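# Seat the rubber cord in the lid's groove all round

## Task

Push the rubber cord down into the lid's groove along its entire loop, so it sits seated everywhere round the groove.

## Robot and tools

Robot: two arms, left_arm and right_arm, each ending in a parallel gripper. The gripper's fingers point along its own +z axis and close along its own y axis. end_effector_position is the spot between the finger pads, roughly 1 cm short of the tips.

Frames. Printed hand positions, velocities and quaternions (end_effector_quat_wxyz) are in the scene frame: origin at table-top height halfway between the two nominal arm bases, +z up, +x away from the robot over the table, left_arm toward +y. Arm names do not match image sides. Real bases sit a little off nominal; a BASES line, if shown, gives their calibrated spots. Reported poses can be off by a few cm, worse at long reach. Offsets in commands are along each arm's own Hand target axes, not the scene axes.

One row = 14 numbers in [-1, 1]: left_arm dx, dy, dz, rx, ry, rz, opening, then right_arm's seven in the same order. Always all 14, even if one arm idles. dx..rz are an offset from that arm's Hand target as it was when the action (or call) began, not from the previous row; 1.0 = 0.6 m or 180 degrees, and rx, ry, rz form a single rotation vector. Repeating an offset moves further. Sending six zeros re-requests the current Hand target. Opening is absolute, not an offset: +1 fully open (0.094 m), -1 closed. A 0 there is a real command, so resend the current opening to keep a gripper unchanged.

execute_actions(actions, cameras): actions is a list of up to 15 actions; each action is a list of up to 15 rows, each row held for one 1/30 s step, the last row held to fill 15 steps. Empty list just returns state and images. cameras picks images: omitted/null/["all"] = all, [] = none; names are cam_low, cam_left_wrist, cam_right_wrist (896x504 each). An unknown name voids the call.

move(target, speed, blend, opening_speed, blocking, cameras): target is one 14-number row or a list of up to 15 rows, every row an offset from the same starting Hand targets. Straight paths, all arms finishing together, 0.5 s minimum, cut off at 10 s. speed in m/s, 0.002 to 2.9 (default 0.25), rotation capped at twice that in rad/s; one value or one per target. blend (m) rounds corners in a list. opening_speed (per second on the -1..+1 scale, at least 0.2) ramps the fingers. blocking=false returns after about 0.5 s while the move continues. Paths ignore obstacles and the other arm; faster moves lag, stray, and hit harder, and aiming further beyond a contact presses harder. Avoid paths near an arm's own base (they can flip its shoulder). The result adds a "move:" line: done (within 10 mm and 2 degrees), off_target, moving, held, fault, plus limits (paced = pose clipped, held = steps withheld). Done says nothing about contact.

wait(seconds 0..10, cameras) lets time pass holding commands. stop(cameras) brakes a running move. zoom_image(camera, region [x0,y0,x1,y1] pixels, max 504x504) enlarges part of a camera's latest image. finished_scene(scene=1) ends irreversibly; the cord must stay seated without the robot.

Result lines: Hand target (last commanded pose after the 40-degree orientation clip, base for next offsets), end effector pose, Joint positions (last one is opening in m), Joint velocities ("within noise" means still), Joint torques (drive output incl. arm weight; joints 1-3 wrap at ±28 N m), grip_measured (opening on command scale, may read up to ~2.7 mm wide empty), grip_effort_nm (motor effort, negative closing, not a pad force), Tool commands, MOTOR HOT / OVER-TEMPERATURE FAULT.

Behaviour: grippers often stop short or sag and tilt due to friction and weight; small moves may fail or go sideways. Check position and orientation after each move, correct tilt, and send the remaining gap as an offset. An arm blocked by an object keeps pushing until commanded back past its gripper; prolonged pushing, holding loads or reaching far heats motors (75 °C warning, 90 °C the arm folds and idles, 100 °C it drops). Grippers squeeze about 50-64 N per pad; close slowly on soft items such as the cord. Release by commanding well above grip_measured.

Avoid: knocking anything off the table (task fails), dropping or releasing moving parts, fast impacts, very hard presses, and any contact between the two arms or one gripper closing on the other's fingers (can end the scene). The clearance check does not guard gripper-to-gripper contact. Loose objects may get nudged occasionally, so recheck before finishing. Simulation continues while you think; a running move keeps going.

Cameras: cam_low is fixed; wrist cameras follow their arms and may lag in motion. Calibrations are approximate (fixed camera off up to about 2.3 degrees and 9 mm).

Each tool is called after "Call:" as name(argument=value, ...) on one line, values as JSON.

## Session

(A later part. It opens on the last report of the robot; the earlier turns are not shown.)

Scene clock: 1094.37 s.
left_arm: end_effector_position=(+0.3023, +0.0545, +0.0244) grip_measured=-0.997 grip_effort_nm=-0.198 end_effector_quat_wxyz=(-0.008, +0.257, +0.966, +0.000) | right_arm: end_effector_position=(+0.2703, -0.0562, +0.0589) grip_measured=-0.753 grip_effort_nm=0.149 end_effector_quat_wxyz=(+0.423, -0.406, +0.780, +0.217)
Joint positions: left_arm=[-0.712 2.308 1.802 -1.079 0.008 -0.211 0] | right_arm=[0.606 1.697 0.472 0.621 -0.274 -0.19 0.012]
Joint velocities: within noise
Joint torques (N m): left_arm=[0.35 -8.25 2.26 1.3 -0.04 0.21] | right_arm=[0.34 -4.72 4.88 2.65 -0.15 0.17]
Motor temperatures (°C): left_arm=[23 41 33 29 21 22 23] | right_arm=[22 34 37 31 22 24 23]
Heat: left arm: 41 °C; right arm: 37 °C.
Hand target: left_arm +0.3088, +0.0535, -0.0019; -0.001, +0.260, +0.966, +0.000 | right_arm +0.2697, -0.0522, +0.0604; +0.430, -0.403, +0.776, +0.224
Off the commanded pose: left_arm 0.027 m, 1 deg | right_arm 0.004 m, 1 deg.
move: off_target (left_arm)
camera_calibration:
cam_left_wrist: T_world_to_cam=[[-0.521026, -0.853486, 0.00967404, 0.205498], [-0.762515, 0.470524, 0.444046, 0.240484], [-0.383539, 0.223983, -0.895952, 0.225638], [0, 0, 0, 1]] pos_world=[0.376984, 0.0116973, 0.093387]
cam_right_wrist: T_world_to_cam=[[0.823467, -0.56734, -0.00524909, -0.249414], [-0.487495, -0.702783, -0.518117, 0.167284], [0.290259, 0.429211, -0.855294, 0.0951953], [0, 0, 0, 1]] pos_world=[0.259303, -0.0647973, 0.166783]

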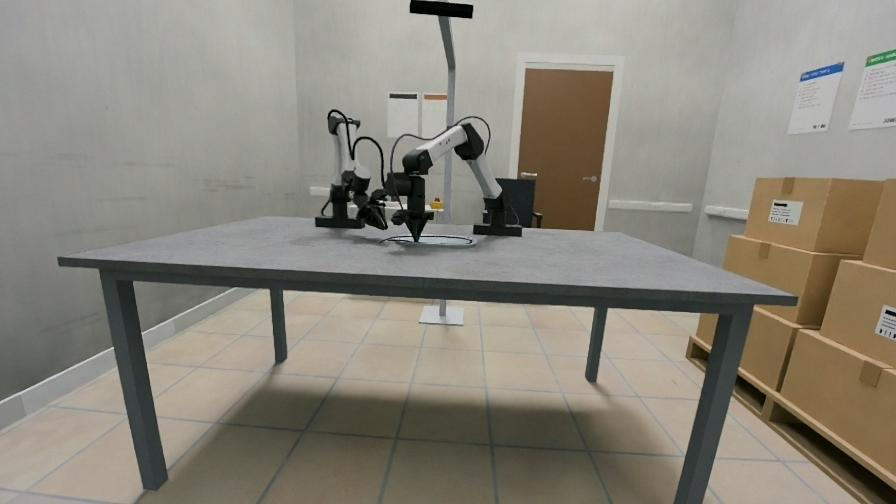

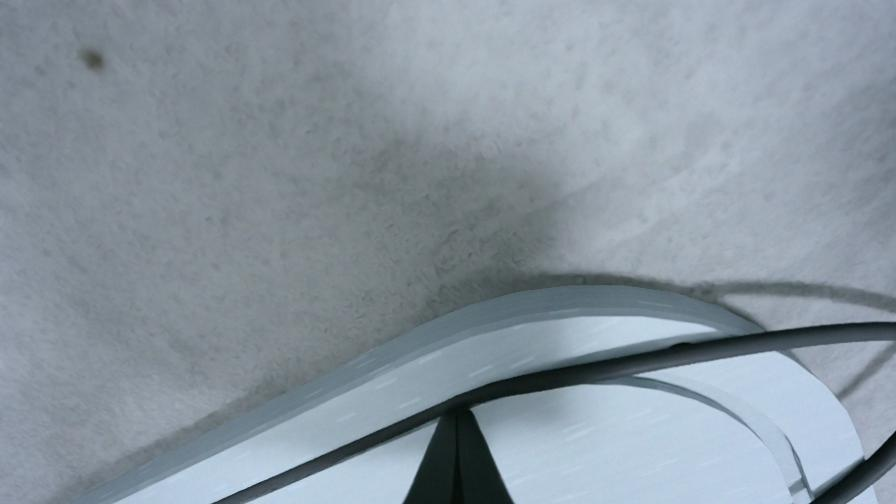

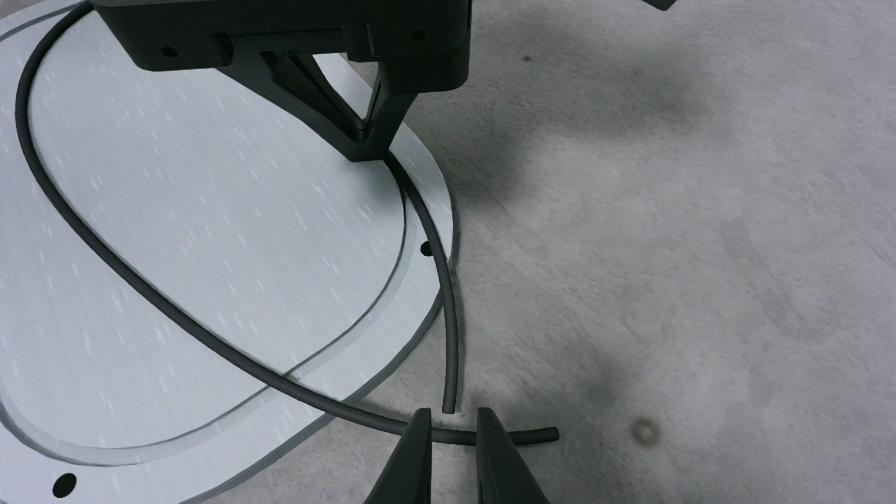

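Call:
move(target=[0,0,0,0,0,0,-1,0.0331,0.007,0.0665,0,0,0,-0.75], speed=0.08, cameras=["cam_right_wrist"])

Scene clock: 1107.50 s.
left_arm: end_effector_position=(+0.3023, +0.0545, +0.0244) grip_measured=-0.997 grip_effort_nm=-0.198 end_effector_quat_wxyz=(-0.008, +0.257, +0.966, +0.000) | right_arm: end_effector_position=(+0.2754, -0.0360, +0.0194) grip_measured=-0.753 grip_effort_nm=0.144 end_effector_quat_wxyz=(+0.420, -0.409, +0.779, +0.221)
Joint positions: left_arm=[-0.712 2.308 1.802 -1.079 0.008 -0.211 0] | right_arm=[0.649 1.94 0.512 0.826 -0.251 -0.168 0.012]
Joint velocities: within noise
Joint torques (N m): left_arm=[0.51 -8.23 2.29 1.34 -0.01 0.15] | right_arm=[0.27 -5.68 5.44 2.57 -0.04 0.22]
Motor temperatures (°C): left_arm=[23 40 32 29 21 22 23] | right_arm=[22 34 36 32 22 24 23]
Heat: left arm: 40 °C; right arm: 36 °C.
Hand target: left_arm +0.3088, +0.0535, -0.0019; -0.001, +0.260, +0.966, +0.000 | right_arm +0.2796, -0.0306, +0.0225; +0.430, -0.403, +0.776, +0.224
Off the commanded pose: left_arm 0.027 m, 1 deg | right_arm 0.007 m, 1 deg.
move: off_target (left_arm)
camera_calibration:
cam_right_wrist: T_world_to_cam=[[0.829906, -0.557817, -0.00980887, -0.243782], [-0.481766, -0.707671, -0.51682, 0.161836], [0.281349, 0.433638, -0.856038, 0.0539094], [0, 0, 0, 1]] pos_world=[0.265116, -0.0448361, 0.127397]
Images, in order (width x height): cam_right_wrist 896x504.

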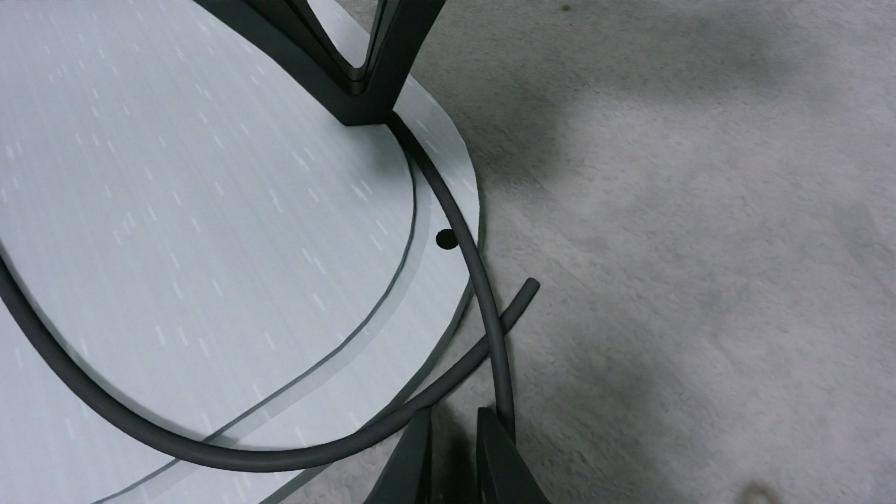

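Call:
move(target=[0,0,0,0,0,0,-1,-0.05,0,-0.07,0,0,0,-0.75], speed=0.12, cameras=["cam_right_wrist"])

Scene clock: 1114.43 s.
left_arm: end_effector_position=(+0.3023, +0.0545, +0.0244) grip_measured=-0.997 grip_effort_nm=-0.208 end_effector_quat_wxyz=(-0.008, +0.257, +0.966, +0.000) | right_arm: end_effector_position=(+0.2658, -0.0463, +0.0619) grip_measured=-0.753 grip_effort_nm=0.144 end_effector_quat_wxyz=(+0.419, -0.407, +0.781, +0.220)
Joint positions: left_arm=[-0.712 2.308 1.802 -1.079 0.008 -0.211 0] | right_arm=[0.644 1.689 0.491 0.591 -0.25 -0.168 0.012]
Joint velocities: within noise
Joint torques (N m): left_arm=[0.49 -8.09 2.14 1.37 -0.04 0.2] | right_arm=[-1.14 -7.32 5.11 2.43 -0.2 0.08]
Motor temperatures (°C): left_arm=[23 40 32 29 21 22 23] | right_arm=[22 34 35 32 22 24 23]
Heat: left arm: 40 °C; right arm: 35 °C.
Hand target: left_arm +0.3088, +0.0535, -0.0019; -0.001, +0.260, +0.966, +0.000 | right_arm +0.2684, -0.0468, +0.0703; +0.430, -0.403, +0.776, +0.224
Off the commanded pose: left_arm 0.027 m, 1 deg | right_arm 0.009 m, 2 deg.
move: off_target (left_arm)
camera_calibration:
cam_right_wrist: T_world_to_cam=[[0.826498, -0.562818, -0.0116762, -0.240191], [-0.488288, -0.70642, -0.512391, 0.1734], [0.280135, 0.429192, -0.858673, 0.0976707], [0, 0, 0, 1]] pos_world=[0.255826, -0.0546099, 0.169911]
Images, in order (width x height): cam_right_wrist 896x504.

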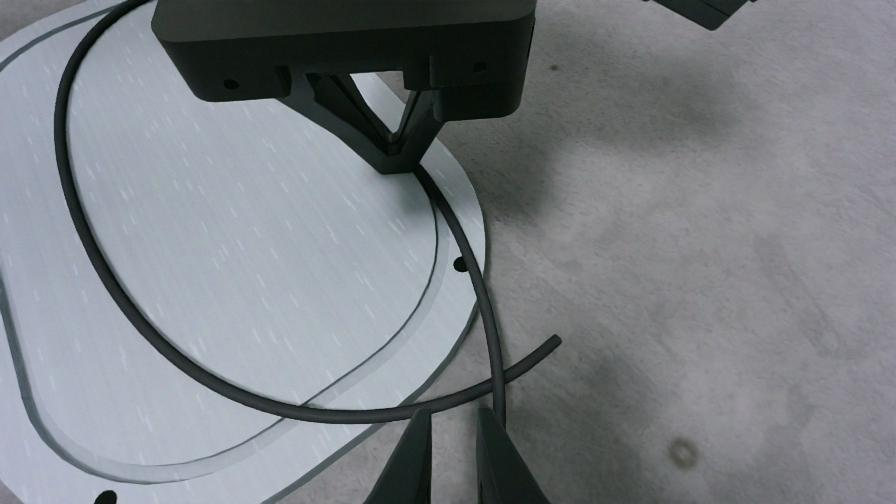

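Call:
move(target=[[0,0,-0.11,0,0,0,-1,0,0,-0.05,0,0,0,-0.75],[0.1,0.173,-0.16,0,0,0,-1,0,0,-0.1,0,0,0,-0.75]], speed=0.2, cameras=["cam_left_wrist","cam_right_wrist"])

Scene clock: 1129.83 s.
left_arm: end_effector_position=(+0.3090, +0.1737, +0.0834) grip_measured=-0.997 grip_effort_nm=-0.203 end_effector_quat_wxyz=(-0.017, +0.253, +0.967, +0.001) | right_arm: end_effector_position=(+0.2387, -0.0882, +0.0962) grip_measured=-0.753 grip_effort_nm=0.149 end_effector_quat_wxyz=(+0.420, -0.401, +0.784, +0.220)
Joint positions: left_arm=[-0.462 2.023 1.586 -1.168 0.005 0.031 0] | right_arm=[0.57 1.343 0.378 0.351 -0.304 -0.199 0.012]
Joint velocities: within noise
Joint torques (N m): left_arm=[-0.25 -13.48 4.48 0.41 0.02 0.17] | right_arm=[-1.06 -5.09 5.83 2.4 -0.3 0.01]
Motor temperatures (°C): left_arm=[23 40 31 29 21 22 23] | right_arm=[22 35 34 33 22 24 23]
Heat: left arm: 40 °C; right arm: 35 °C.
Hand target: left_arm +0.3090, +0.1734, +0.0941; -0.001, +0.260, +0.966, +0.000 | right_arm +0.2392, -0.0885, +0.1020; +0.430, -0.403, +0.777, +0.224
Off the commanded pose: left_arm 0.011 m, 2 deg | right_arm 0.006 m, 1 deg.
move: off_target (left_arm)
camera_calibration:
cam_left_wrist: T_world_to_cam=[[-0.513736, -0.857875, 0.011265, 0.308585], [-0.758649, 0.460368, 0.460992, 0.162468], [-0.400659, 0.228282, -0.887333, 0.258213], [0, 0, 0, 1]] pos_world=[0.385242, 0.130987, 0.150748]
cam_right_wrist: T_world_to_cam=[[0.819568, -0.572722, -0.0172568, -0.239706], [-0.498111, -0.697268, -0.515463, 0.151552], [0.283184, 0.431053, -0.856738, 0.151896], [0, 0, 0, 1]] pos_world=[0.228931, -0.0970874, 0.204119]
Images, in order (width x height): cam_left_wrist 896x504, cam_right_wrist 896x504.

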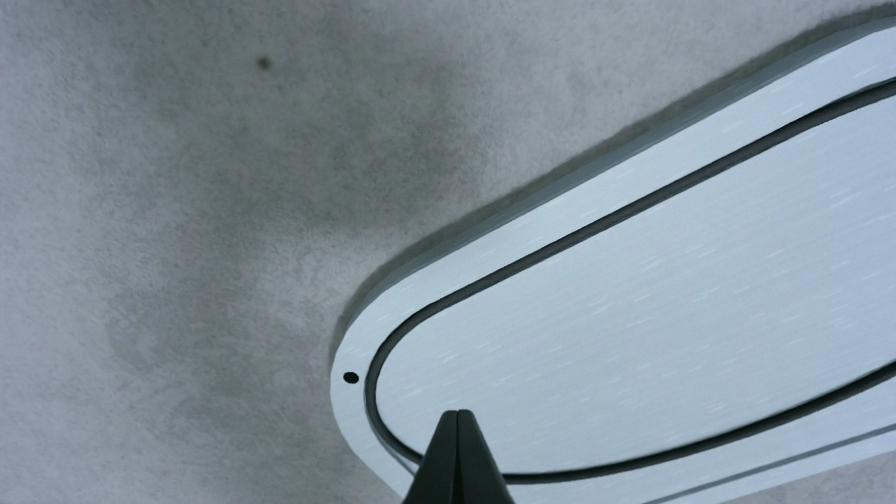

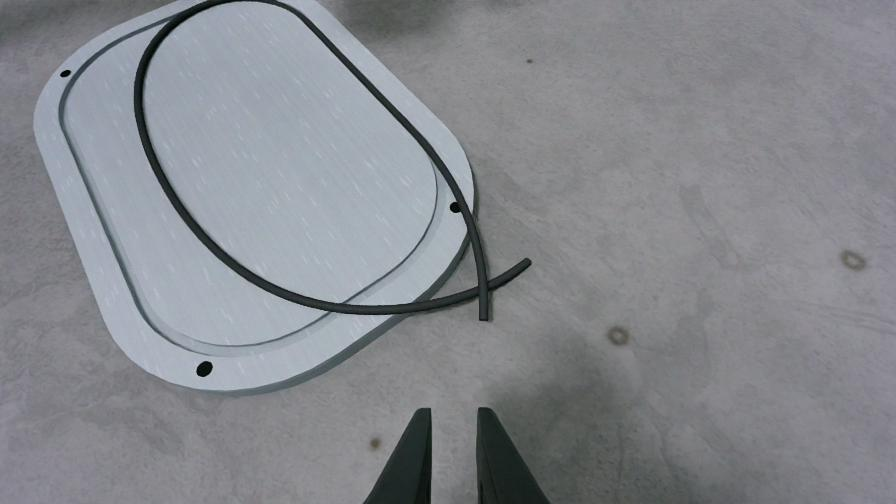

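Call:
move(target=[[0.2066,-0.0423,0,0,0,-0.1667,-1,0,0,0,0,0,0,-0.75],[0.2066,-0.0423,0,0,0,-0.1667,-1,-0.0673,0.2447,0.2082,-0.1474,0.0967,-0.1286,-0.75]], speed=0.2, cameras=["cam_left_wrist","cam_right_wrist"])

Scene clock: 1153.60 s.
left_arm: end_effector_position=(+0.1889, +0.2145, +0.0917) grip_measured=-0.997 grip_effort_nm=-0.198 end_effector_quat_wxyz=(-0.013, +0.004, +1.000, +0.005) | right_arm: end_effector_position=(+0.1928, +0.0921, +0.0666) grip_measured=-0.753 grip_effort_nm=0.144 end_effector_quat_wxyz=(-0.238, +0.658, -0.675, -0.234)
Joint positions: left_arm=[-0.54 1.546 1.035 -1.087 0.005 -0.551 0] | right_arm=[0.952 1.928 1.15 -0.196 -0.352 -0.467 0.012]
Joint velocities: within noise
Joint torques (N m): left_arm=[-0.34 -7.87 4.11 0.54 -0.01 -0.08] | right_arm=[0.05 -7.69 8.46 1.75 -0.39 -0.04]
Motor temperatures (°C): left_arm=[23 40 32 28 21 22 23] | right_arm=[22 34 33 33 22 24 23]
Heat: left arm: 40 °C; right arm: 34 °C.
Hand target: left_arm +0.1891, +0.2136, +0.0943; -0.001, +0.001, +1.000, +0.000 | right_arm +0.1922, +0.1001, +0.0702; -0.242, +0.664, -0.665, -0.242
Off the commanded pose: left_arm 0.003 m, 2 deg | right_arm 0.009 m, 2 deg.
move: done
camera_calibration:
cam_left_wrist: T_world_to_cam=[[-0.0355342, -0.999355, -0.00523619, 0.223182], [-0.890422, 0.0292811, 0.454192, 0.166748], [-0.453746, 0.0208018, -0.890888, 0.262929], [0, 0, 0, 1]] pos_world=[0.27571, 0.212686, 0.159673]
cam_right_wrist: T_world_to_cam=[[0.999769, -0.0159929, -0.014337, -0.185587], [-0.0188847, -0.972519, -0.232056, 0.15326], [-0.0102318, 0.232273, -0.972597, 0.14451], [0, 0, 0, 1]] pos_world=[0.189917, 0.112514, 0.173454]
Images, in order (width x height): cam_left_wrist 896x504, cam_right_wrist 896x504.

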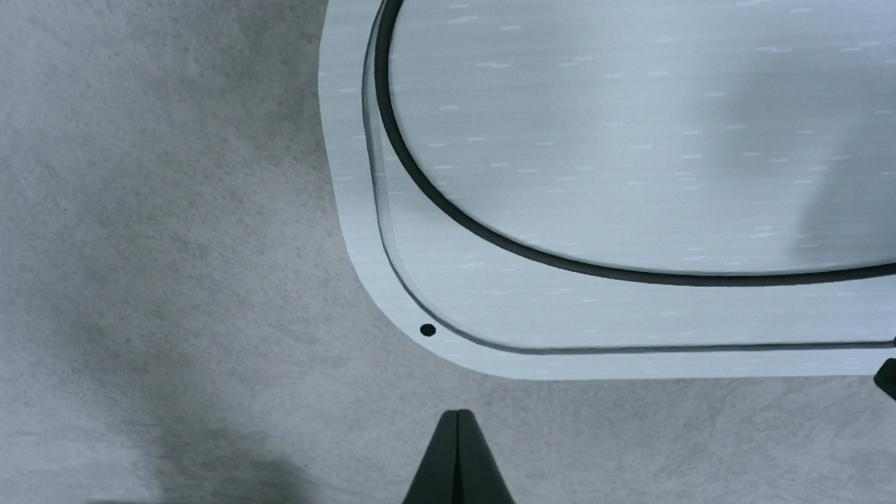

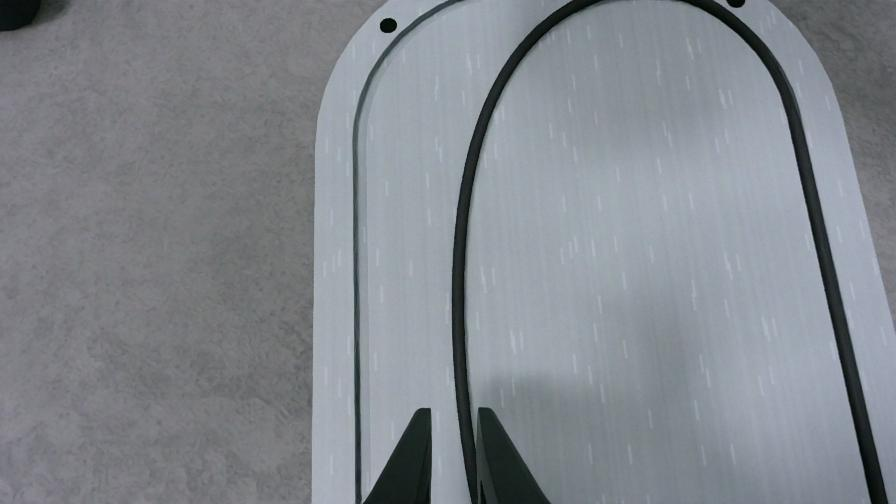

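Call:
move(target=[[-0.1,-0.0113,0.0,0,0,0,-1,0.0397,-0.005,0.0472,0,0,0,-0.75],[-0.1,0.0387,0.07,0,0,0,-1,0.0397,-0.005,0.0472,0,0,0,-0.75],[-0.1,0.0387,0.146,0,0,0,-1,0.0397,-0.005,0.0472,0,0,0,-0.75]], speed=[0.2,0.15,0.1], cameras=["cam_left_wrist","cam_right_wrist"])

Scene clock: 1166.97 s.
left_arm: end_effector_position=(+0.2430, +0.2383, +0.0227) grip_measured=-0.996 grip_effort_nm=-0.203 end_effector_quat_wxyz=(-0.012, -0.004, +1.000, +0.003) | right_arm: end_effector_position=(+0.1955, +0.0971, +0.0348) grip_measured=-0.753 grip_effort_nm=0.139 end_effector_quat_wxyz=(-0.238, +0.661, -0.672, -0.235)
Joint positions: left_arm=[-0.369 1.788 1.005 -0.812 0.004 -0.396 0] | right_arm=[0.952 2.016 1.129 -0.09 -0.356 -0.474 0.012]
Joint velocities: within noise
Joint torques (N m): left_arm=[-0.05 -4.01 2.67 1.28 0 0.15] | right_arm=[-0.54 -8.29 5.93 2 -0.4 -0.04]
Motor temperatures (°C): left_arm=[23 38 32 28 21 22 23] | right_arm=[22 36 35 32 22 24 23]
Heat: left arm: 38 °C; right arm: 36 °C.
Hand target: left_arm +0.2489, +0.2367, +0.0066; -0.001, +0.001, +1.000, +0.000 | right_arm +0.1952, +0.1001, +0.0332; -0.242, +0.664, -0.665, -0.242
Off the commanded pose: left_arm 0.017 m, 1 deg | right_arm 0.003 m, 1 deg.
move: off_target (left_arm)
camera_calibration:
cam_left_wrist: T_world_to_cam=[[-0.0205794, -0.999788, -0.00119635, 0.244972], [-0.891906, 0.0178181, 0.45187, 0.248704], [-0.451753, 0.0103663, -0.892083, 0.22763], [0, 0, 0, 1]] pos_world=[0.329694, 0.238129, 0.0909762]
cam_right_wrist: T_world_to_cam=[[0.999874, -0.00802304, -0.0137258, -0.189412], [-0.0109939, -0.972564, -0.232378, 0.149301], [-0.0114849, 0.232499, -0.972529, 0.112652], [0, 0, 0, 1]] pos_world=[0.192323, 0.117494, 0.141652]
Images, in order (width x height): cam_left_wrist 896x504, cam_right_wrist 896x504.

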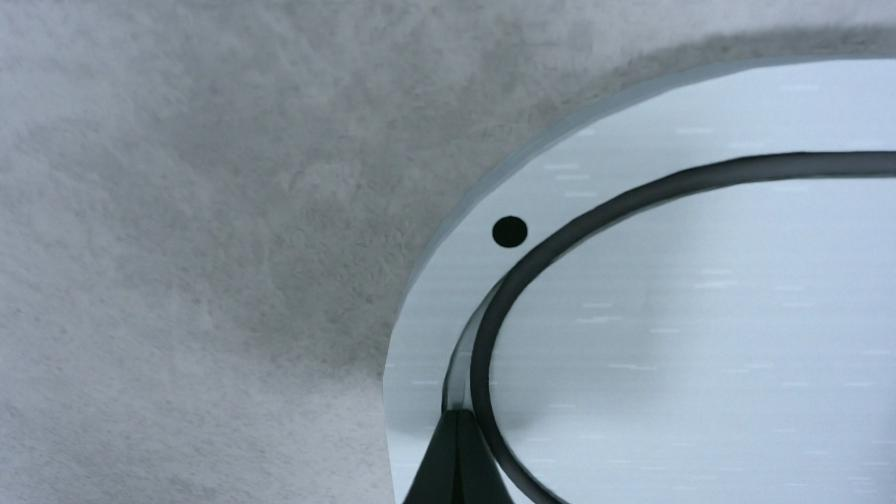

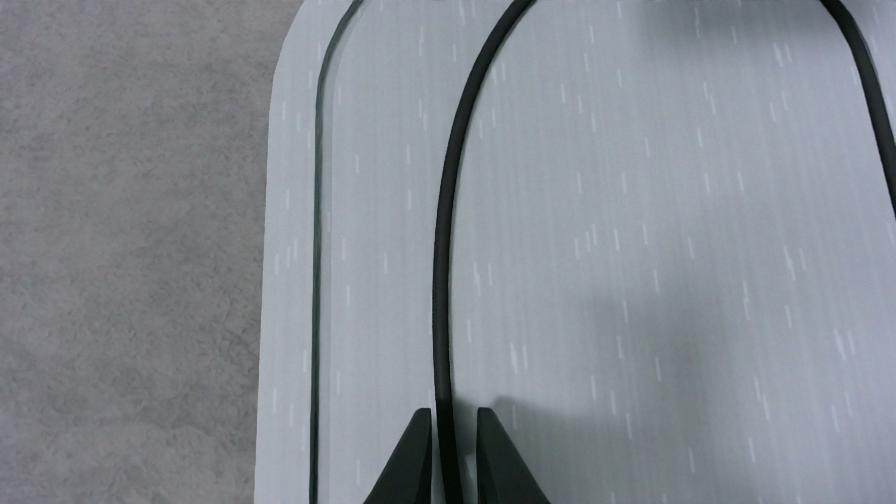

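Call:
move(target=[[0,0,-0.1,0,0,0,-1,0.0064,0.0067,0.0077,0,0,0,-0.75]], speed=0.1, cameras=["cam_left_wrist"])

Call:
move(target=[0,0,0,0,0,0,-1,0,0,0,0,0,0,-0.97], opening_speed=0.4, cameras=["cam_right_wrist"])

Scene clock: 1174.97 s.
left_arm: end_effector_position=(+0.2409, +0.2392, +0.0537) grip_measured=-0.996 grip_effort_nm=-0.212 end_effector_quat_wxyz=(-0.020, -0.003, +1.000, +0.006) | right_arm: end_effector_position=(+0.1954, +0.0970, +0.0320) grip_measured=-0.753 grip_effort_nm=0.144 end_effector_quat_wxyz=(-0.242, +0.661, -0.670, -0.236)
Joint positions: left_arm=[-0.369 1.74 1.084 -0.957 0.004 -0.395 0] | right_arm=[0.952 2.02 1.114 -0.061 -0.356 -0.474 0.012]
Joint velocities: within noise
Joint torques (N m): left_arm=[0.21 -9.35 7.16 0.26 -0.05 0.15] | right_arm=[0.21 -7.91 5.7 2.01 -0.34 0.03]
Motor temperatures (°C): left_arm=[23 37 32 28 21 22 23] | right_arm=[22 37 34 32 22 24 23]
Heat: left arm: 37 °C; right arm: 37 °C.
Hand target: left_arm +0.2491, +0.2367, +0.0666; -0.001, +0.001, +1.000, +0.000 | right_arm +0.1912, +0.1002, +0.0272; -0.242, +0.664, -0.665, -0.242
Off the commanded pose: left_arm 0.015 m, 2 deg | right_arm 0.007 m, 1 deg.
move: off_target (left_arm)
camera_calibration:
cam_left_wrist: T_world_to_cam=[[-0.021503, -0.99974, -0.00762825, 0.24633], [-0.884255, 0.0154577, 0.466749, 0.230658], [-0.46651, 0.0167818, -0.884357, 0.255922], [0, 0, 0, 1]] pos_world=[0.328647, 0.238406, 0.120546]
Images, in order (width x height): cam_left_wrist 896x504.

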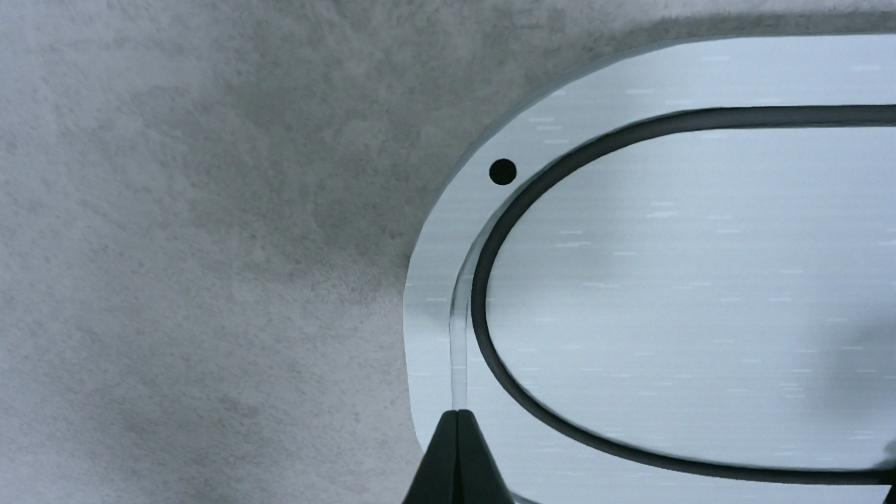

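Scene clock: 1175.73 s.
left_arm: end_effector_position=(+0.2407, +0.2392, +0.0537) grip_measured=-0.996 grip_effort_nm=-0.208 end_effector_quat_wxyz=(-0.021, -0.003, +1.000, +0.007) | right_arm: end_effector_position=(+0.1955, +0.0974, +0.0323) grip_measured=-0.967 grip_effort_nm=-0.437 end_effector_quat_wxyz=(-0.243, +0.661, -0.670, -0.236)
Joint positions: left_arm=[-0.369 1.74 1.084 -0.958 0.004 -0.395 0] | right_arm=[0.952 2.02 1.114 -0.058 -0.356 -0.474 0.002]
Joint velocities: within noise
Joint torques (N m): left_arm=[0.13 -9.54 7.1 0.26 0.02 0.16] | right_arm=[0.25 -7.95 5.64 2 -0.36 0.04]
Motor temperatures (°C): left_arm=[23 37 32 28 21 22 23] | right_arm=[22 37 34 32 22 24 23]
Heat: left arm: 37 °C; right arm: 37 °C.
Hand target: left_arm +0.2490, +0.2367, +0.0666; -0.001, +0.001, +1.000, +0.000 | right_arm +0.1911, +0.1002, +0.0272; -0.242, +0.664, -0.665, -0.242
Off the commanded pose: left_arm 0.016 m, 2 deg | right_arm 0.007 m, 1 deg.
move: off_target (left_arm)
camera_calibration:
cam_right_wrist: T_world_to_cam=[[0.999944, -0.00774005, -0.00718674, -0.189791], [-0.009251, -0.970154, -0.242314, 0.148619], [-0.00509672, 0.242367, -0.970171, 0.107895], [0, 0, 0, 1]] pos_world=[0.191705, 0.116564, 0.139325]
Images, in order (width x height): cam_right_wrist 896x504.

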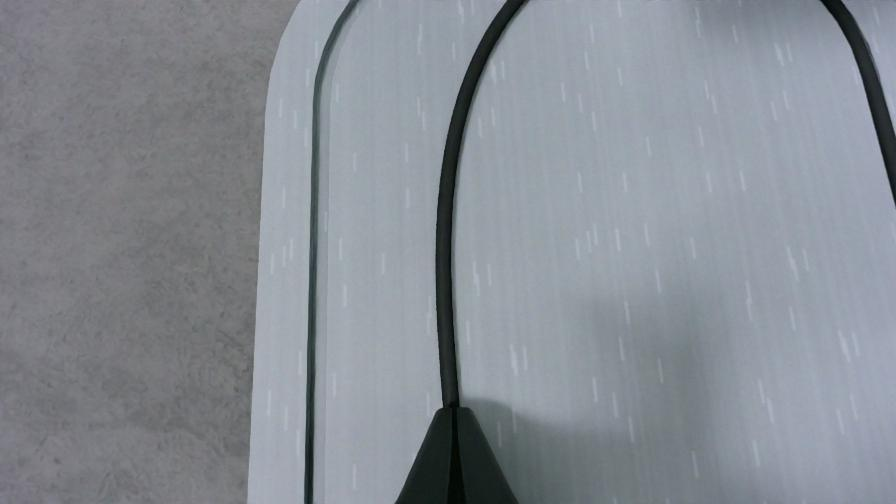

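Call:
move(target=[[-0.059,-0.065,-0.03,0,0,0,-1,-0.0518,0.0517,0.0239,0,0,0,-0.97],[-0.059,-0.015,0.033,0,0,0,-1,-0.0518,0.0517,0.0239,0,0,0,-0.97]], speed=0.1, cameras=["cam_left_wrist","cam_right_wrist"])

Scene clock: 1183.80 s.
left_arm: end_effector_position=(+0.2843, +0.2267, +0.0524) grip_measured=-0.996 grip_effort_nm=-0.208 end_effector_quat_wxyz=(+0.000, -0.004, +1.000, -0.002) | right_arm: end_effector_position=(+0.1584, +0.1263, +0.0345) grip_measured=-0.969 grip_effort_nm=-0.403 end_effector_quat_wxyz=(-0.238, +0.667, -0.665, -0.239)
Joint positions: left_arm=[-0.355 1.861 1.232 -0.939 0.004 -0.381 0] | right_arm=[1.07 2.035 1.146 -0.054 -0.301 -0.386 0.001]
Joint velocities: left_arm=[within noise] | right_arm=[-0.017 0.017 -0.007 0.007 0.051 0.022 0.007]
Joint torques (N m): left_arm=[0.2 -7.05 4.34 0.63 -0.01 0.12] | right_arm=[-0.16 -8.23 8.08 1.85 -0.2 0.14]
Motor temperatures (°C): left_arm=[23 38 34 28 21 22 23] | right_arm=[22 37 34 32 22 24 23]
Heat: left arm: 38 °C; right arm: 37 °C.
Hand target: left_arm +0.2844, +0.2277, +0.0466; -0.001, +0.001, +1.000, +0.000 | right_arm +0.1601, +0.1332, +0.0363; -0.242, +0.664, -0.665, -0.242
Off the commanded pose: left_arm 0.006 m, 1 deg | right_arm 0.007 m, 1 deg.
move: done
camera_calibration:
cam_left_wrist: T_world_to_cam=[[-0.0211295, -0.999742, 0.00834845, 0.233878], [-0.902831, 0.022667, 0.429398, 0.275452], [-0.429476, 0.00153572, -0.903077, 0.269136], [0, 0, 0, 1]] pos_world=[0.369215, 0.22716, 0.122819]
cam_right_wrist: T_world_to_cam=[[0.999859, 0.0104281, -0.0131986, -0.154474], [0.00698269, -0.971159, -0.238329, 0.174351], [-0.0153033, 0.238203, -0.971095, 0.104964], [0, 0, 0, 1]] pos_world=[0.154841, 0.145931, 0.141444]
Images, in order (width x height): cam_left_wrist 896x504, cam_right_wrist 896x504.

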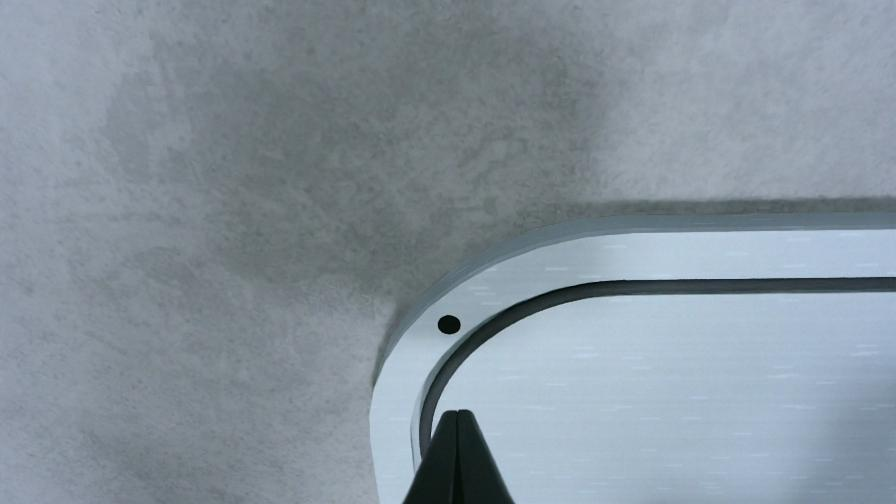

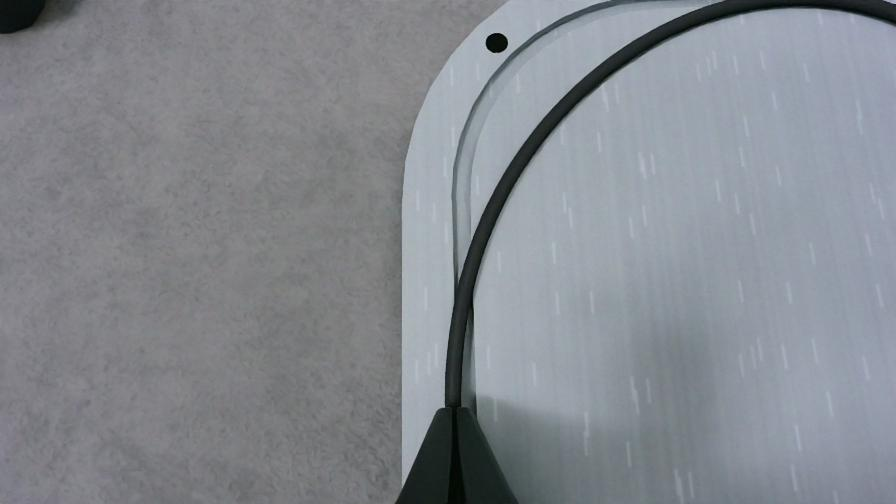

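Call:
move(target=[0,0,0.066,0,0,0,-1,-0.0123,0,0.0191,0,0,0,-0.97], speed=0.1, cameras=["cam_left_wrist","cam_right_wrist"])

Scene clock: 1190.10 s.
left_arm: end_effector_position=(+0.2799, +0.2286, +0.0238) grip_measured=-0.996 grip_effort_nm=-0.208 end_effector_quat_wxyz=(-0.008, -0.003, +1.000, +0.002) | right_arm: end_effector_position=(+0.1600, +0.1390, +0.0322) grip_measured=-0.969 grip_effort_nm=-0.662 end_effector_quat_wxyz=(-0.239, +0.666, -0.665, -0.240)
Joint positions: left_arm=[-0.355 1.908 1.17 -0.85 0.003 -0.38 0] | right_arm=[1.081 2.076 1.198 -0.058 -0.296 -0.374 0.001]
Joint velocities: left_arm=[within noise] | right_arm=[0.007 -0.002 0.012 -0.022 -0.022 -0.007 -0.004]
Joint torques (N m): left_arm=[0.08 -5.18 2.86 1.18 0.04 0.12] | right_arm=[0.25 -8.32 8.02 1.86 -0.14 0.1]
Motor temperatures (°C): left_arm=[23 37 33 28 21 22 23] | right_arm=[22 37 34 32 22 24 23]
Heat: left arm: 37 °C; right arm: 37 °C.
Hand target: left_arm +0.2844, +0.2276, +0.0072; -0.001, +0.001, +1.000, +0.000 | right_arm +0.1602, +0.1461, +0.0322; -0.242, +0.664, -0.665, -0.242
Off the commanded pose: left_arm 0.017 m, 1 deg | right_arm 0.007 m, 0 deg.
move: off_target (left_arm)
camera_calibration:
cam_left_wrist: T_world_to_cam=[[-0.021769, -0.999763, 0.000946783, 0.236261], [-0.894992, 0.0199097, 0.445637, 0.281779], [-0.44555, 0.0088537, -0.895213, 0.244058], [0, 0, 0, 1]] pos_world=[0.366073, 0.228434, 0.0926887]
cam_right_wrist: T_world_to_cam=[[0.999856, 0.00910821, -0.0143151, -0.15607], [0.00537697, -0.970308, -0.241813, 0.18633], [-0.0160925, 0.241701, -0.970217, 0.099277], [0, 0, 0, 1]] pos_world=[0.156643, 0.158224, 0.139143]
Images, in order (width x height): cam_left_wrist 896x504, cam_right_wrist 896x504.

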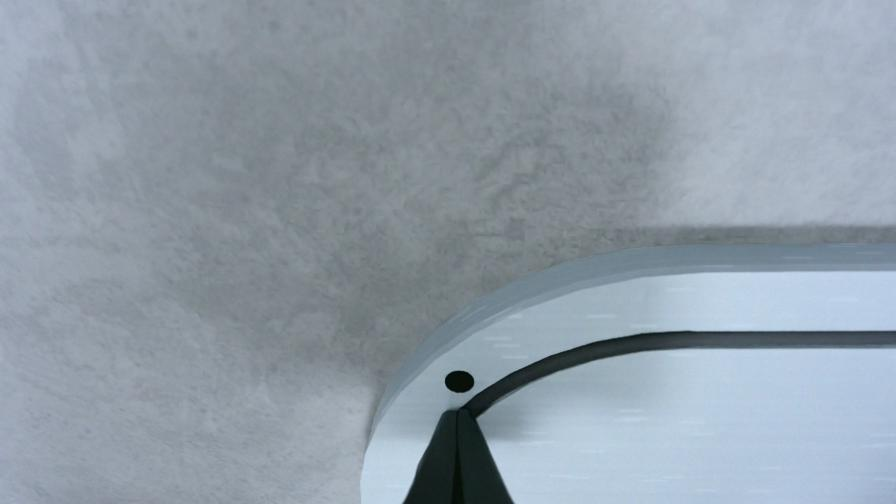

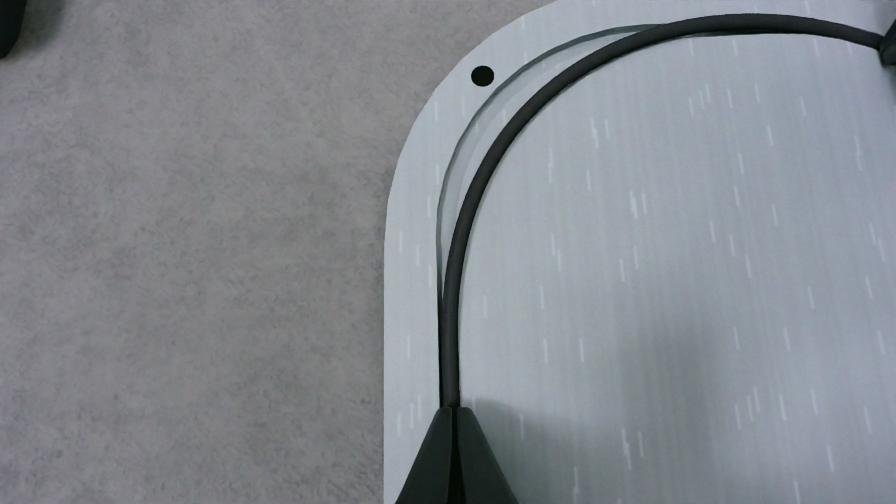

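Call:
move(target=[[0,0,-0.09,0,0,0,-1,-0.009,0,0.0075,0,0,0,-0.97],[0.0125,-0.0427,-0.09,0,0,0,-1,-0.009,0,0.0075,0,0,0,-0.97],[0.0125,0.0073,-0.05,0,0,0,-1,-0.009,0,0.0075,0,0,0,-0.97],[0.0125,0.0073,0,0,0,0,-1,-0.009,0,0.0075,0,0,0,-0.97],[0.0125,0.0073,0.01,0,0,0,-1,-0.009,0,0.0075,0,0,0,-0.97],[0.0125,0.0073,-0.09,0,0,0,-1,-0.009,0,0.0075,0,0,0,-0.97],[0.0262,-0.0378,-0.09,0,0,0,-1,-0.009,0,0.0075,0,0,0,-0.97],[0.0262,0.0122,-0.05,0,0,0,-1,-0.009,0,0.0075,0,0,0,-0.97],[0.0262,0.0122,0,0,0,0,-1,-0.009,0,0.0075,0,0,0,-0.97]], speed=[0.25,0.25,0.15,0.12,0.02,0.25,0.25,0.15,0.12], cameras=["cam_left_wrist","cam_right_wrist"])

Scene clock: 1201.80 s.
left_arm: end_effector_position=(+0.2626, +0.2374, +0.0231) grip_measured=-0.996 grip_effort_nm=-0.203 end_effector_quat_wxyz=(-0.014, -0.006, +1.000, +0.003) | right_arm: end_effector_position=(+0.1600, +0.1465, +0.0323) grip_measured=-0.970 grip_effort_nm=-0.393 end_effector_quat_wxyz=(-0.239, +0.665, -0.665, -0.241)
Joint positions: left_arm=[-0.347 1.854 1.092 -0.837 0.005 -0.378 0] | right_arm=[1.089 2.096 1.229 -0.066 -0.292 -0.367 0.001]
Joint velocities: left_arm=[within noise] | right_arm=[0.017 0.017 -0.007 0.007 0.037 0.037 0.005]
Joint torques (N m): left_arm=[0.01 -5.08 2.62 1.27 -0.03 0.17] | right_arm=[0.17 -8.51 8.14 1.84 -0.16 0.14]
Motor temperatures (°C): left_arm=[23 36 33 28 21 22 23] | right_arm=[22 37 34 32 22 24 23]
Heat: left arm: 36 °C; right arm: 37 °C.
Hand target: left_arm +0.2686, +0.2351, +0.0071; -0.001, +0.001, +1.000, +0.000 | right_arm +0.1603, +0.1532, +0.0322; -0.242, +0.664, -0.665, -0.242
Off the commanded pose: left_arm 0.017 m, 2 deg | right_arm 0.007 m, 0 deg.
move: off_target (left_arm)
camera_calibration:
cam_left_wrist: T_world_to_cam=[[-0.0167839, -0.999858, -0.00116348, 0.243475], [-0.889974, 0.014409, 0.455783, 0.266168], [-0.455701, 0.00868526, -0.89009, 0.238177], [0, 0, 0, 1]] pos_world=[0.349506, 0.237536, 0.0909675]
cam_right_wrist: T_world_to_cam=[[0.999854, 0.00915853, -0.0143956, -0.156131], [0.00537611, -0.969855, -0.243624, 0.193731], [-0.0161929, 0.243512, -0.969763, 0.0973346], [0, 0, 0, 1]] pos_world=[0.156643, 0.165619, 0.139341]
Images, in order (width x height): cam_left_wrist 896x504, cam_right_wrist 896x504.

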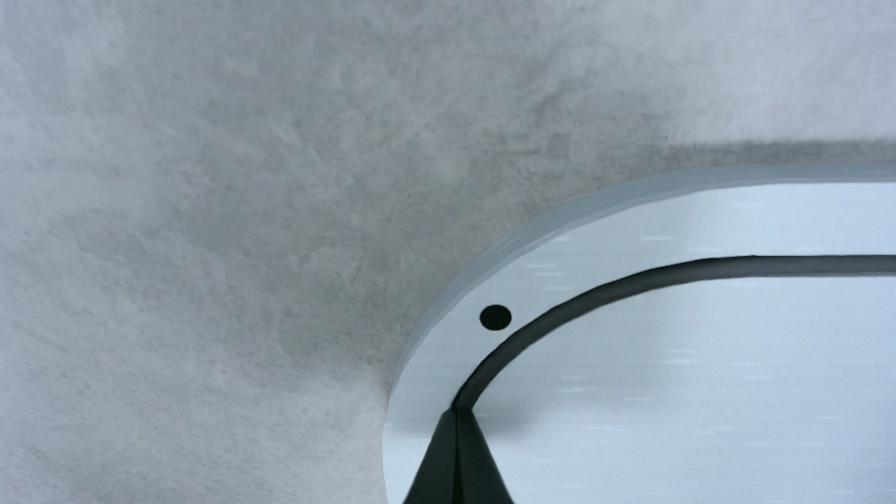

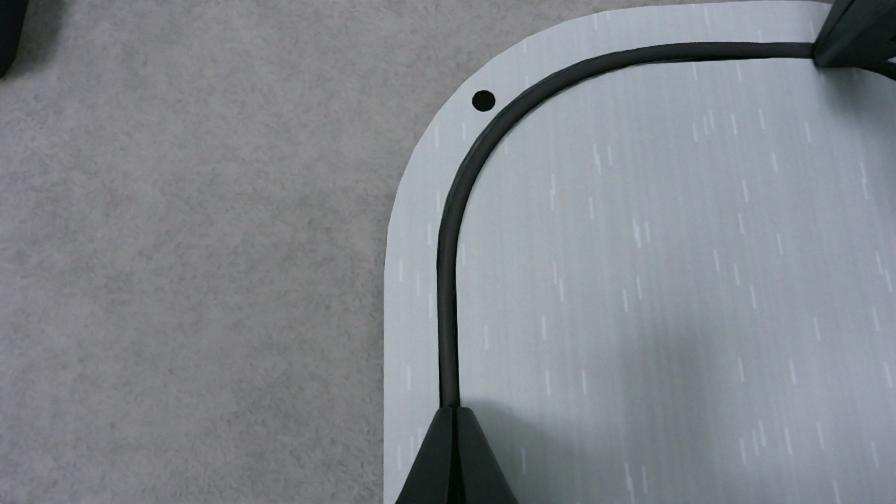

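Call:
move(target=[[0,0,-0.09,0,0,0,-1,0,0,0,0,0,0,-0.97],[0.0143,-0.0473,-0.09,0,0,0,-1,0,0,0,0,0,0,-0.97],[0.0143,0.0027,-0.05,0,0,0,-1,0,0,0,0,0,0,-0.97],[0.0143,0.0027,0,0,0,0,-1,0,0,0,0,0,0,-0.97],[0.0143,0.0027,0.01,0,0,0,-1,0,0,0,0,0,0,-0.97],[0.0143,0.0027,-0.09,0,0,0,-1,0,0,0,0,0,0,-0.97],[0.0312,-0.0471,-0.09,0,0,0,-1,0,0,0,0,0,0,-0.97],[0.0312,0.0029,-0.05,0,0,0,-1,0,0,0,0,0,0,-0.97],[0.0312,0.0029,0,0,0,0,-1,0,0,0,0,0,0,-0.97],[0.0312,0.0029,0.01,0,0,0,-1,0,0,0,0,0,0,-0.97],[0.0312,0.0029,-0.09,0,0,0,-1,0,0,0,0,0,0,-0.97],[0.0478,-0.0471,-0.09,0,0,0,-1,0,0,0,0,0,0,-0.97],[0.0478,0.0029,-0.05,0,0,0,-1,0,0,0,0,0,0,-0.97],[0.0478,0.0029,0,0,0,0,-1,0,0,0,0,0,0,-0.97]], speed=[0.25,0.25,0.15,0.12,0.02,0.25,0.25,0.15,0.12,0.02,0.25,0.25,0.15,0.12], cameras=["cam_left_wrist","cam_right_wrist"])

Scene clock: 1212.80 s.
left_arm: end_effector_position=(+0.2350, +0.2379, +0.0227) grip_measured=-0.996 grip_effort_nm=-0.212 end_effector_quat_wxyz=(-0.011, -0.005, +1.000, +0.002) | right_arm: end_effector_position=(+0.1601, +0.1465, +0.0322) grip_measured=-0.970 grip_effort_nm=-0.208 end_effector_quat_wxyz=(-0.239, +0.665, -0.665, -0.241)
Joint positions: left_arm=[-0.38 1.761 0.971 -0.802 0.005 -0.409 0] | right_arm=[1.089 2.096 1.229 -0.066 -0.291 -0.367 0.001]
Joint velocities: left_arm=[within noise] | right_arm=[-0.002 -0.002 -0.012 -0.051 -0.11 -0.051 -0.005]
Joint torques (N m): left_arm=[-0.09 -3.96 2.59 1.2 0 0.15] | right_arm=[0.14 -8.55 8.13 1.83 -0.16 0.13]
Motor temperatures (°C): left_arm=[23 36 32 28 21 22 23] | right_arm=[22 39 35 32 22 24 23]
Heat: left arm: 36 °C; right arm: 39 °C.
Hand target: left_arm +0.2400, +0.2368, +0.0072; -0.001, +0.001, +1.000, +0.000 | right_arm +0.1602, +0.1532, +0.0322; -0.242, +0.664, -0.665, -0.242
Off the commanded pose: left_arm 0.016 m, 1 deg | right_arm 0.007 m, 0 deg.
move: off_target (left_arm)
camera_calibration:
cam_left_wrist: T_world_to_cam=[[-0.0190339, -0.999818, 0.0013404, 0.243994], [-0.892924, 0.0176021, 0.449863, 0.2419], [-0.449805, 0.00736579, -0.893097, 0.224195], [0, 0, 0, 1]] pos_world=[0.321487, 0.23804, 0.0910792]
cam_right_wrist: T_world_to_cam=[[0.999866, 0.00872112, -0.0138864, -0.15613], [0.00508084, -0.969934, -0.243314, 0.193628], [-0.0155908, 0.243211, -0.969848, 0.0972278], [0, 0, 0, 1]] pos_world=[0.156641, 0.165521, 0.139241]
Images, in order (width x height): cam_left_wrist 896x504, cam_right_wrist 896x504.

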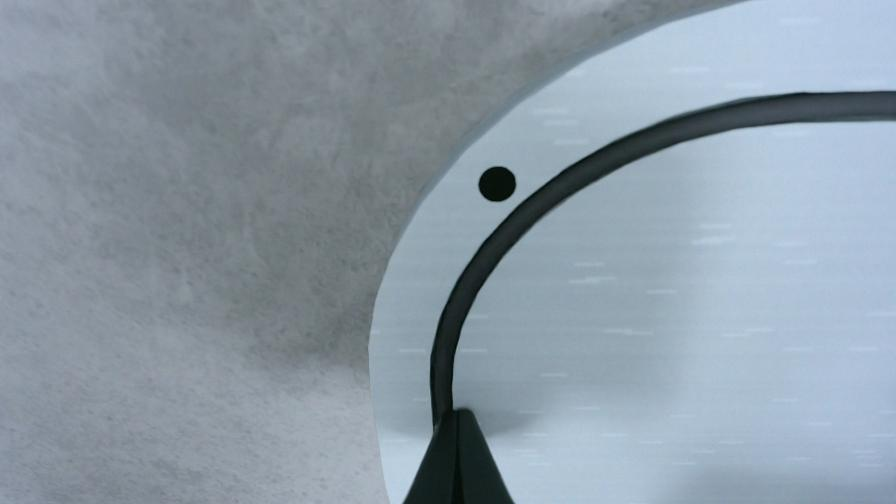

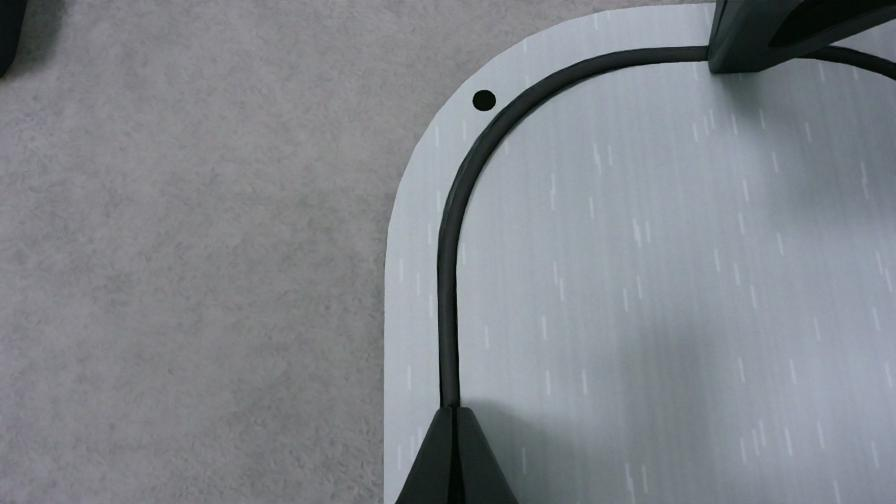

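Call:
move(target=[0,-0.05,-0.08,0,0,0,-1,0,0,0,0,0,0,-0.97], speed=0.2, cameras=["cam_left_wrist","cam_right_wrist"])

Call:
zoom_image(camera="cam_left_wrist", region=[350, 90, 750, 500])

Call:
zoom_image(camera="cam_right_wrist", region=[400, 0, 890, 300])

Scene clock: 1218.57 s.
left_arm: end_effector_position=(+0.2331, +0.2106, +0.0455) grip_measured=-0.996 grip_effort_nm=-0.208 end_effector_quat_wxyz=(-0.014, +0.006, +1.000, +0.006) | right_arm: end_effector_position=(+0.1602, +0.1465, +0.0322) grip_measured=-0.968 grip_effort_nm=-0.642 end_effector_quat_wxyz=(-0.240, +0.665, -0.665, -0.240)
Joint positions: left_arm=[-0.471 1.761 1.074 -0.915 0.004 -0.479 0] | right_arm=[1.089 2.096 1.229 -0.066 -0.29 -0.367 0.002]
Joint velocities: within noise
Joint torques (N m): left_arm=[0.02 -8.36 7.06 0.3 -0.02 -0.05] | right_arm=[0.18 -8.57 8.1 1.84 -0.16 0.12]
Motor temperatures (°C): left_arm=[23 35 32 28 21 22 23] | right_arm=[22 39 36 32 22 24 23]
Heat: left arm: 35 °C; right arm: 39 °C.
Hand target: left_arm +0.2400, +0.2068, +0.0553; -0.001, +0.001, +1.000, +0.000 | right_arm +0.1603, +0.1532, +0.0322; -0.242, +0.664, -0.665, -0.242
Off the commanded pose: left_arm 0.013 m, 2 deg | right_arm 0.007 m, 0 deg.
move: off_target (left_arm)
camera_calibration:
cam_left_wrist: T_world_to_cam=[[-0.0393641, -0.999207, -0.00597749, 0.221585], [-0.889092, 0.0322947, 0.456588, 0.226032], [-0.456033, 0.0232877, -0.889658, 0.241944], [0, 0, 0, 1]] pos_world=[0.32002, 0.208476, 0.113368]
cam_right_wrist: T_world_to_cam=[[0.999878, 0.00826039, -0.0132792, -0.156238], [0.00478493, -0.96999, -0.243098, 0.193654], [-0.0148887, 0.243005, -0.969911, 0.0971605], [0, 0, 0, 1]] pos_world=[0.156739, 0.165522, 0.139239]
Images, in order (width x height): cam_left_wrist 896x504, cam_right_wrist 896x504.

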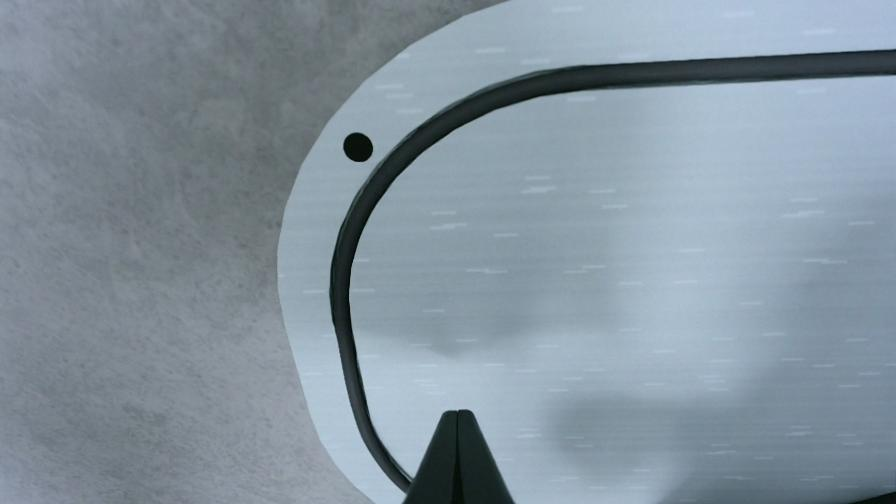

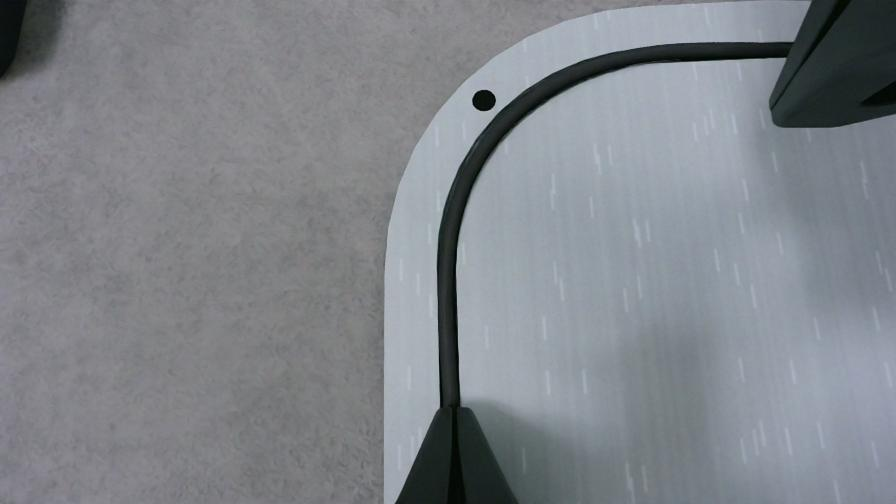

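Scaled by 1.229 from the camera's 896x504 image, which has a finer 1280x720 frame.

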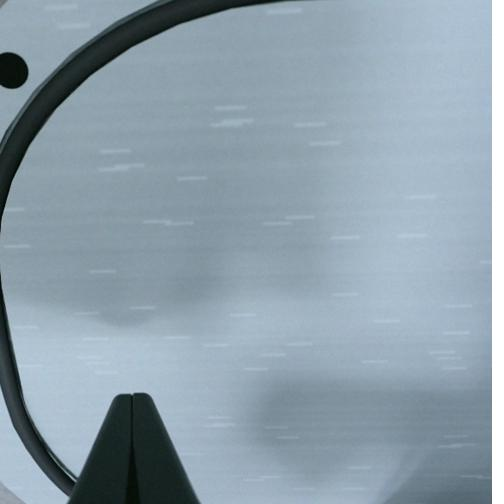

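Scaled by 1.029 from the camera's 896x504 image, which has a finer 1280x720 frame.

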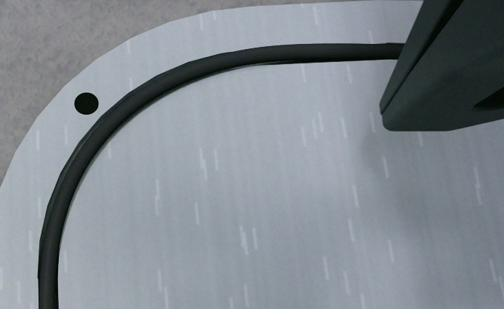

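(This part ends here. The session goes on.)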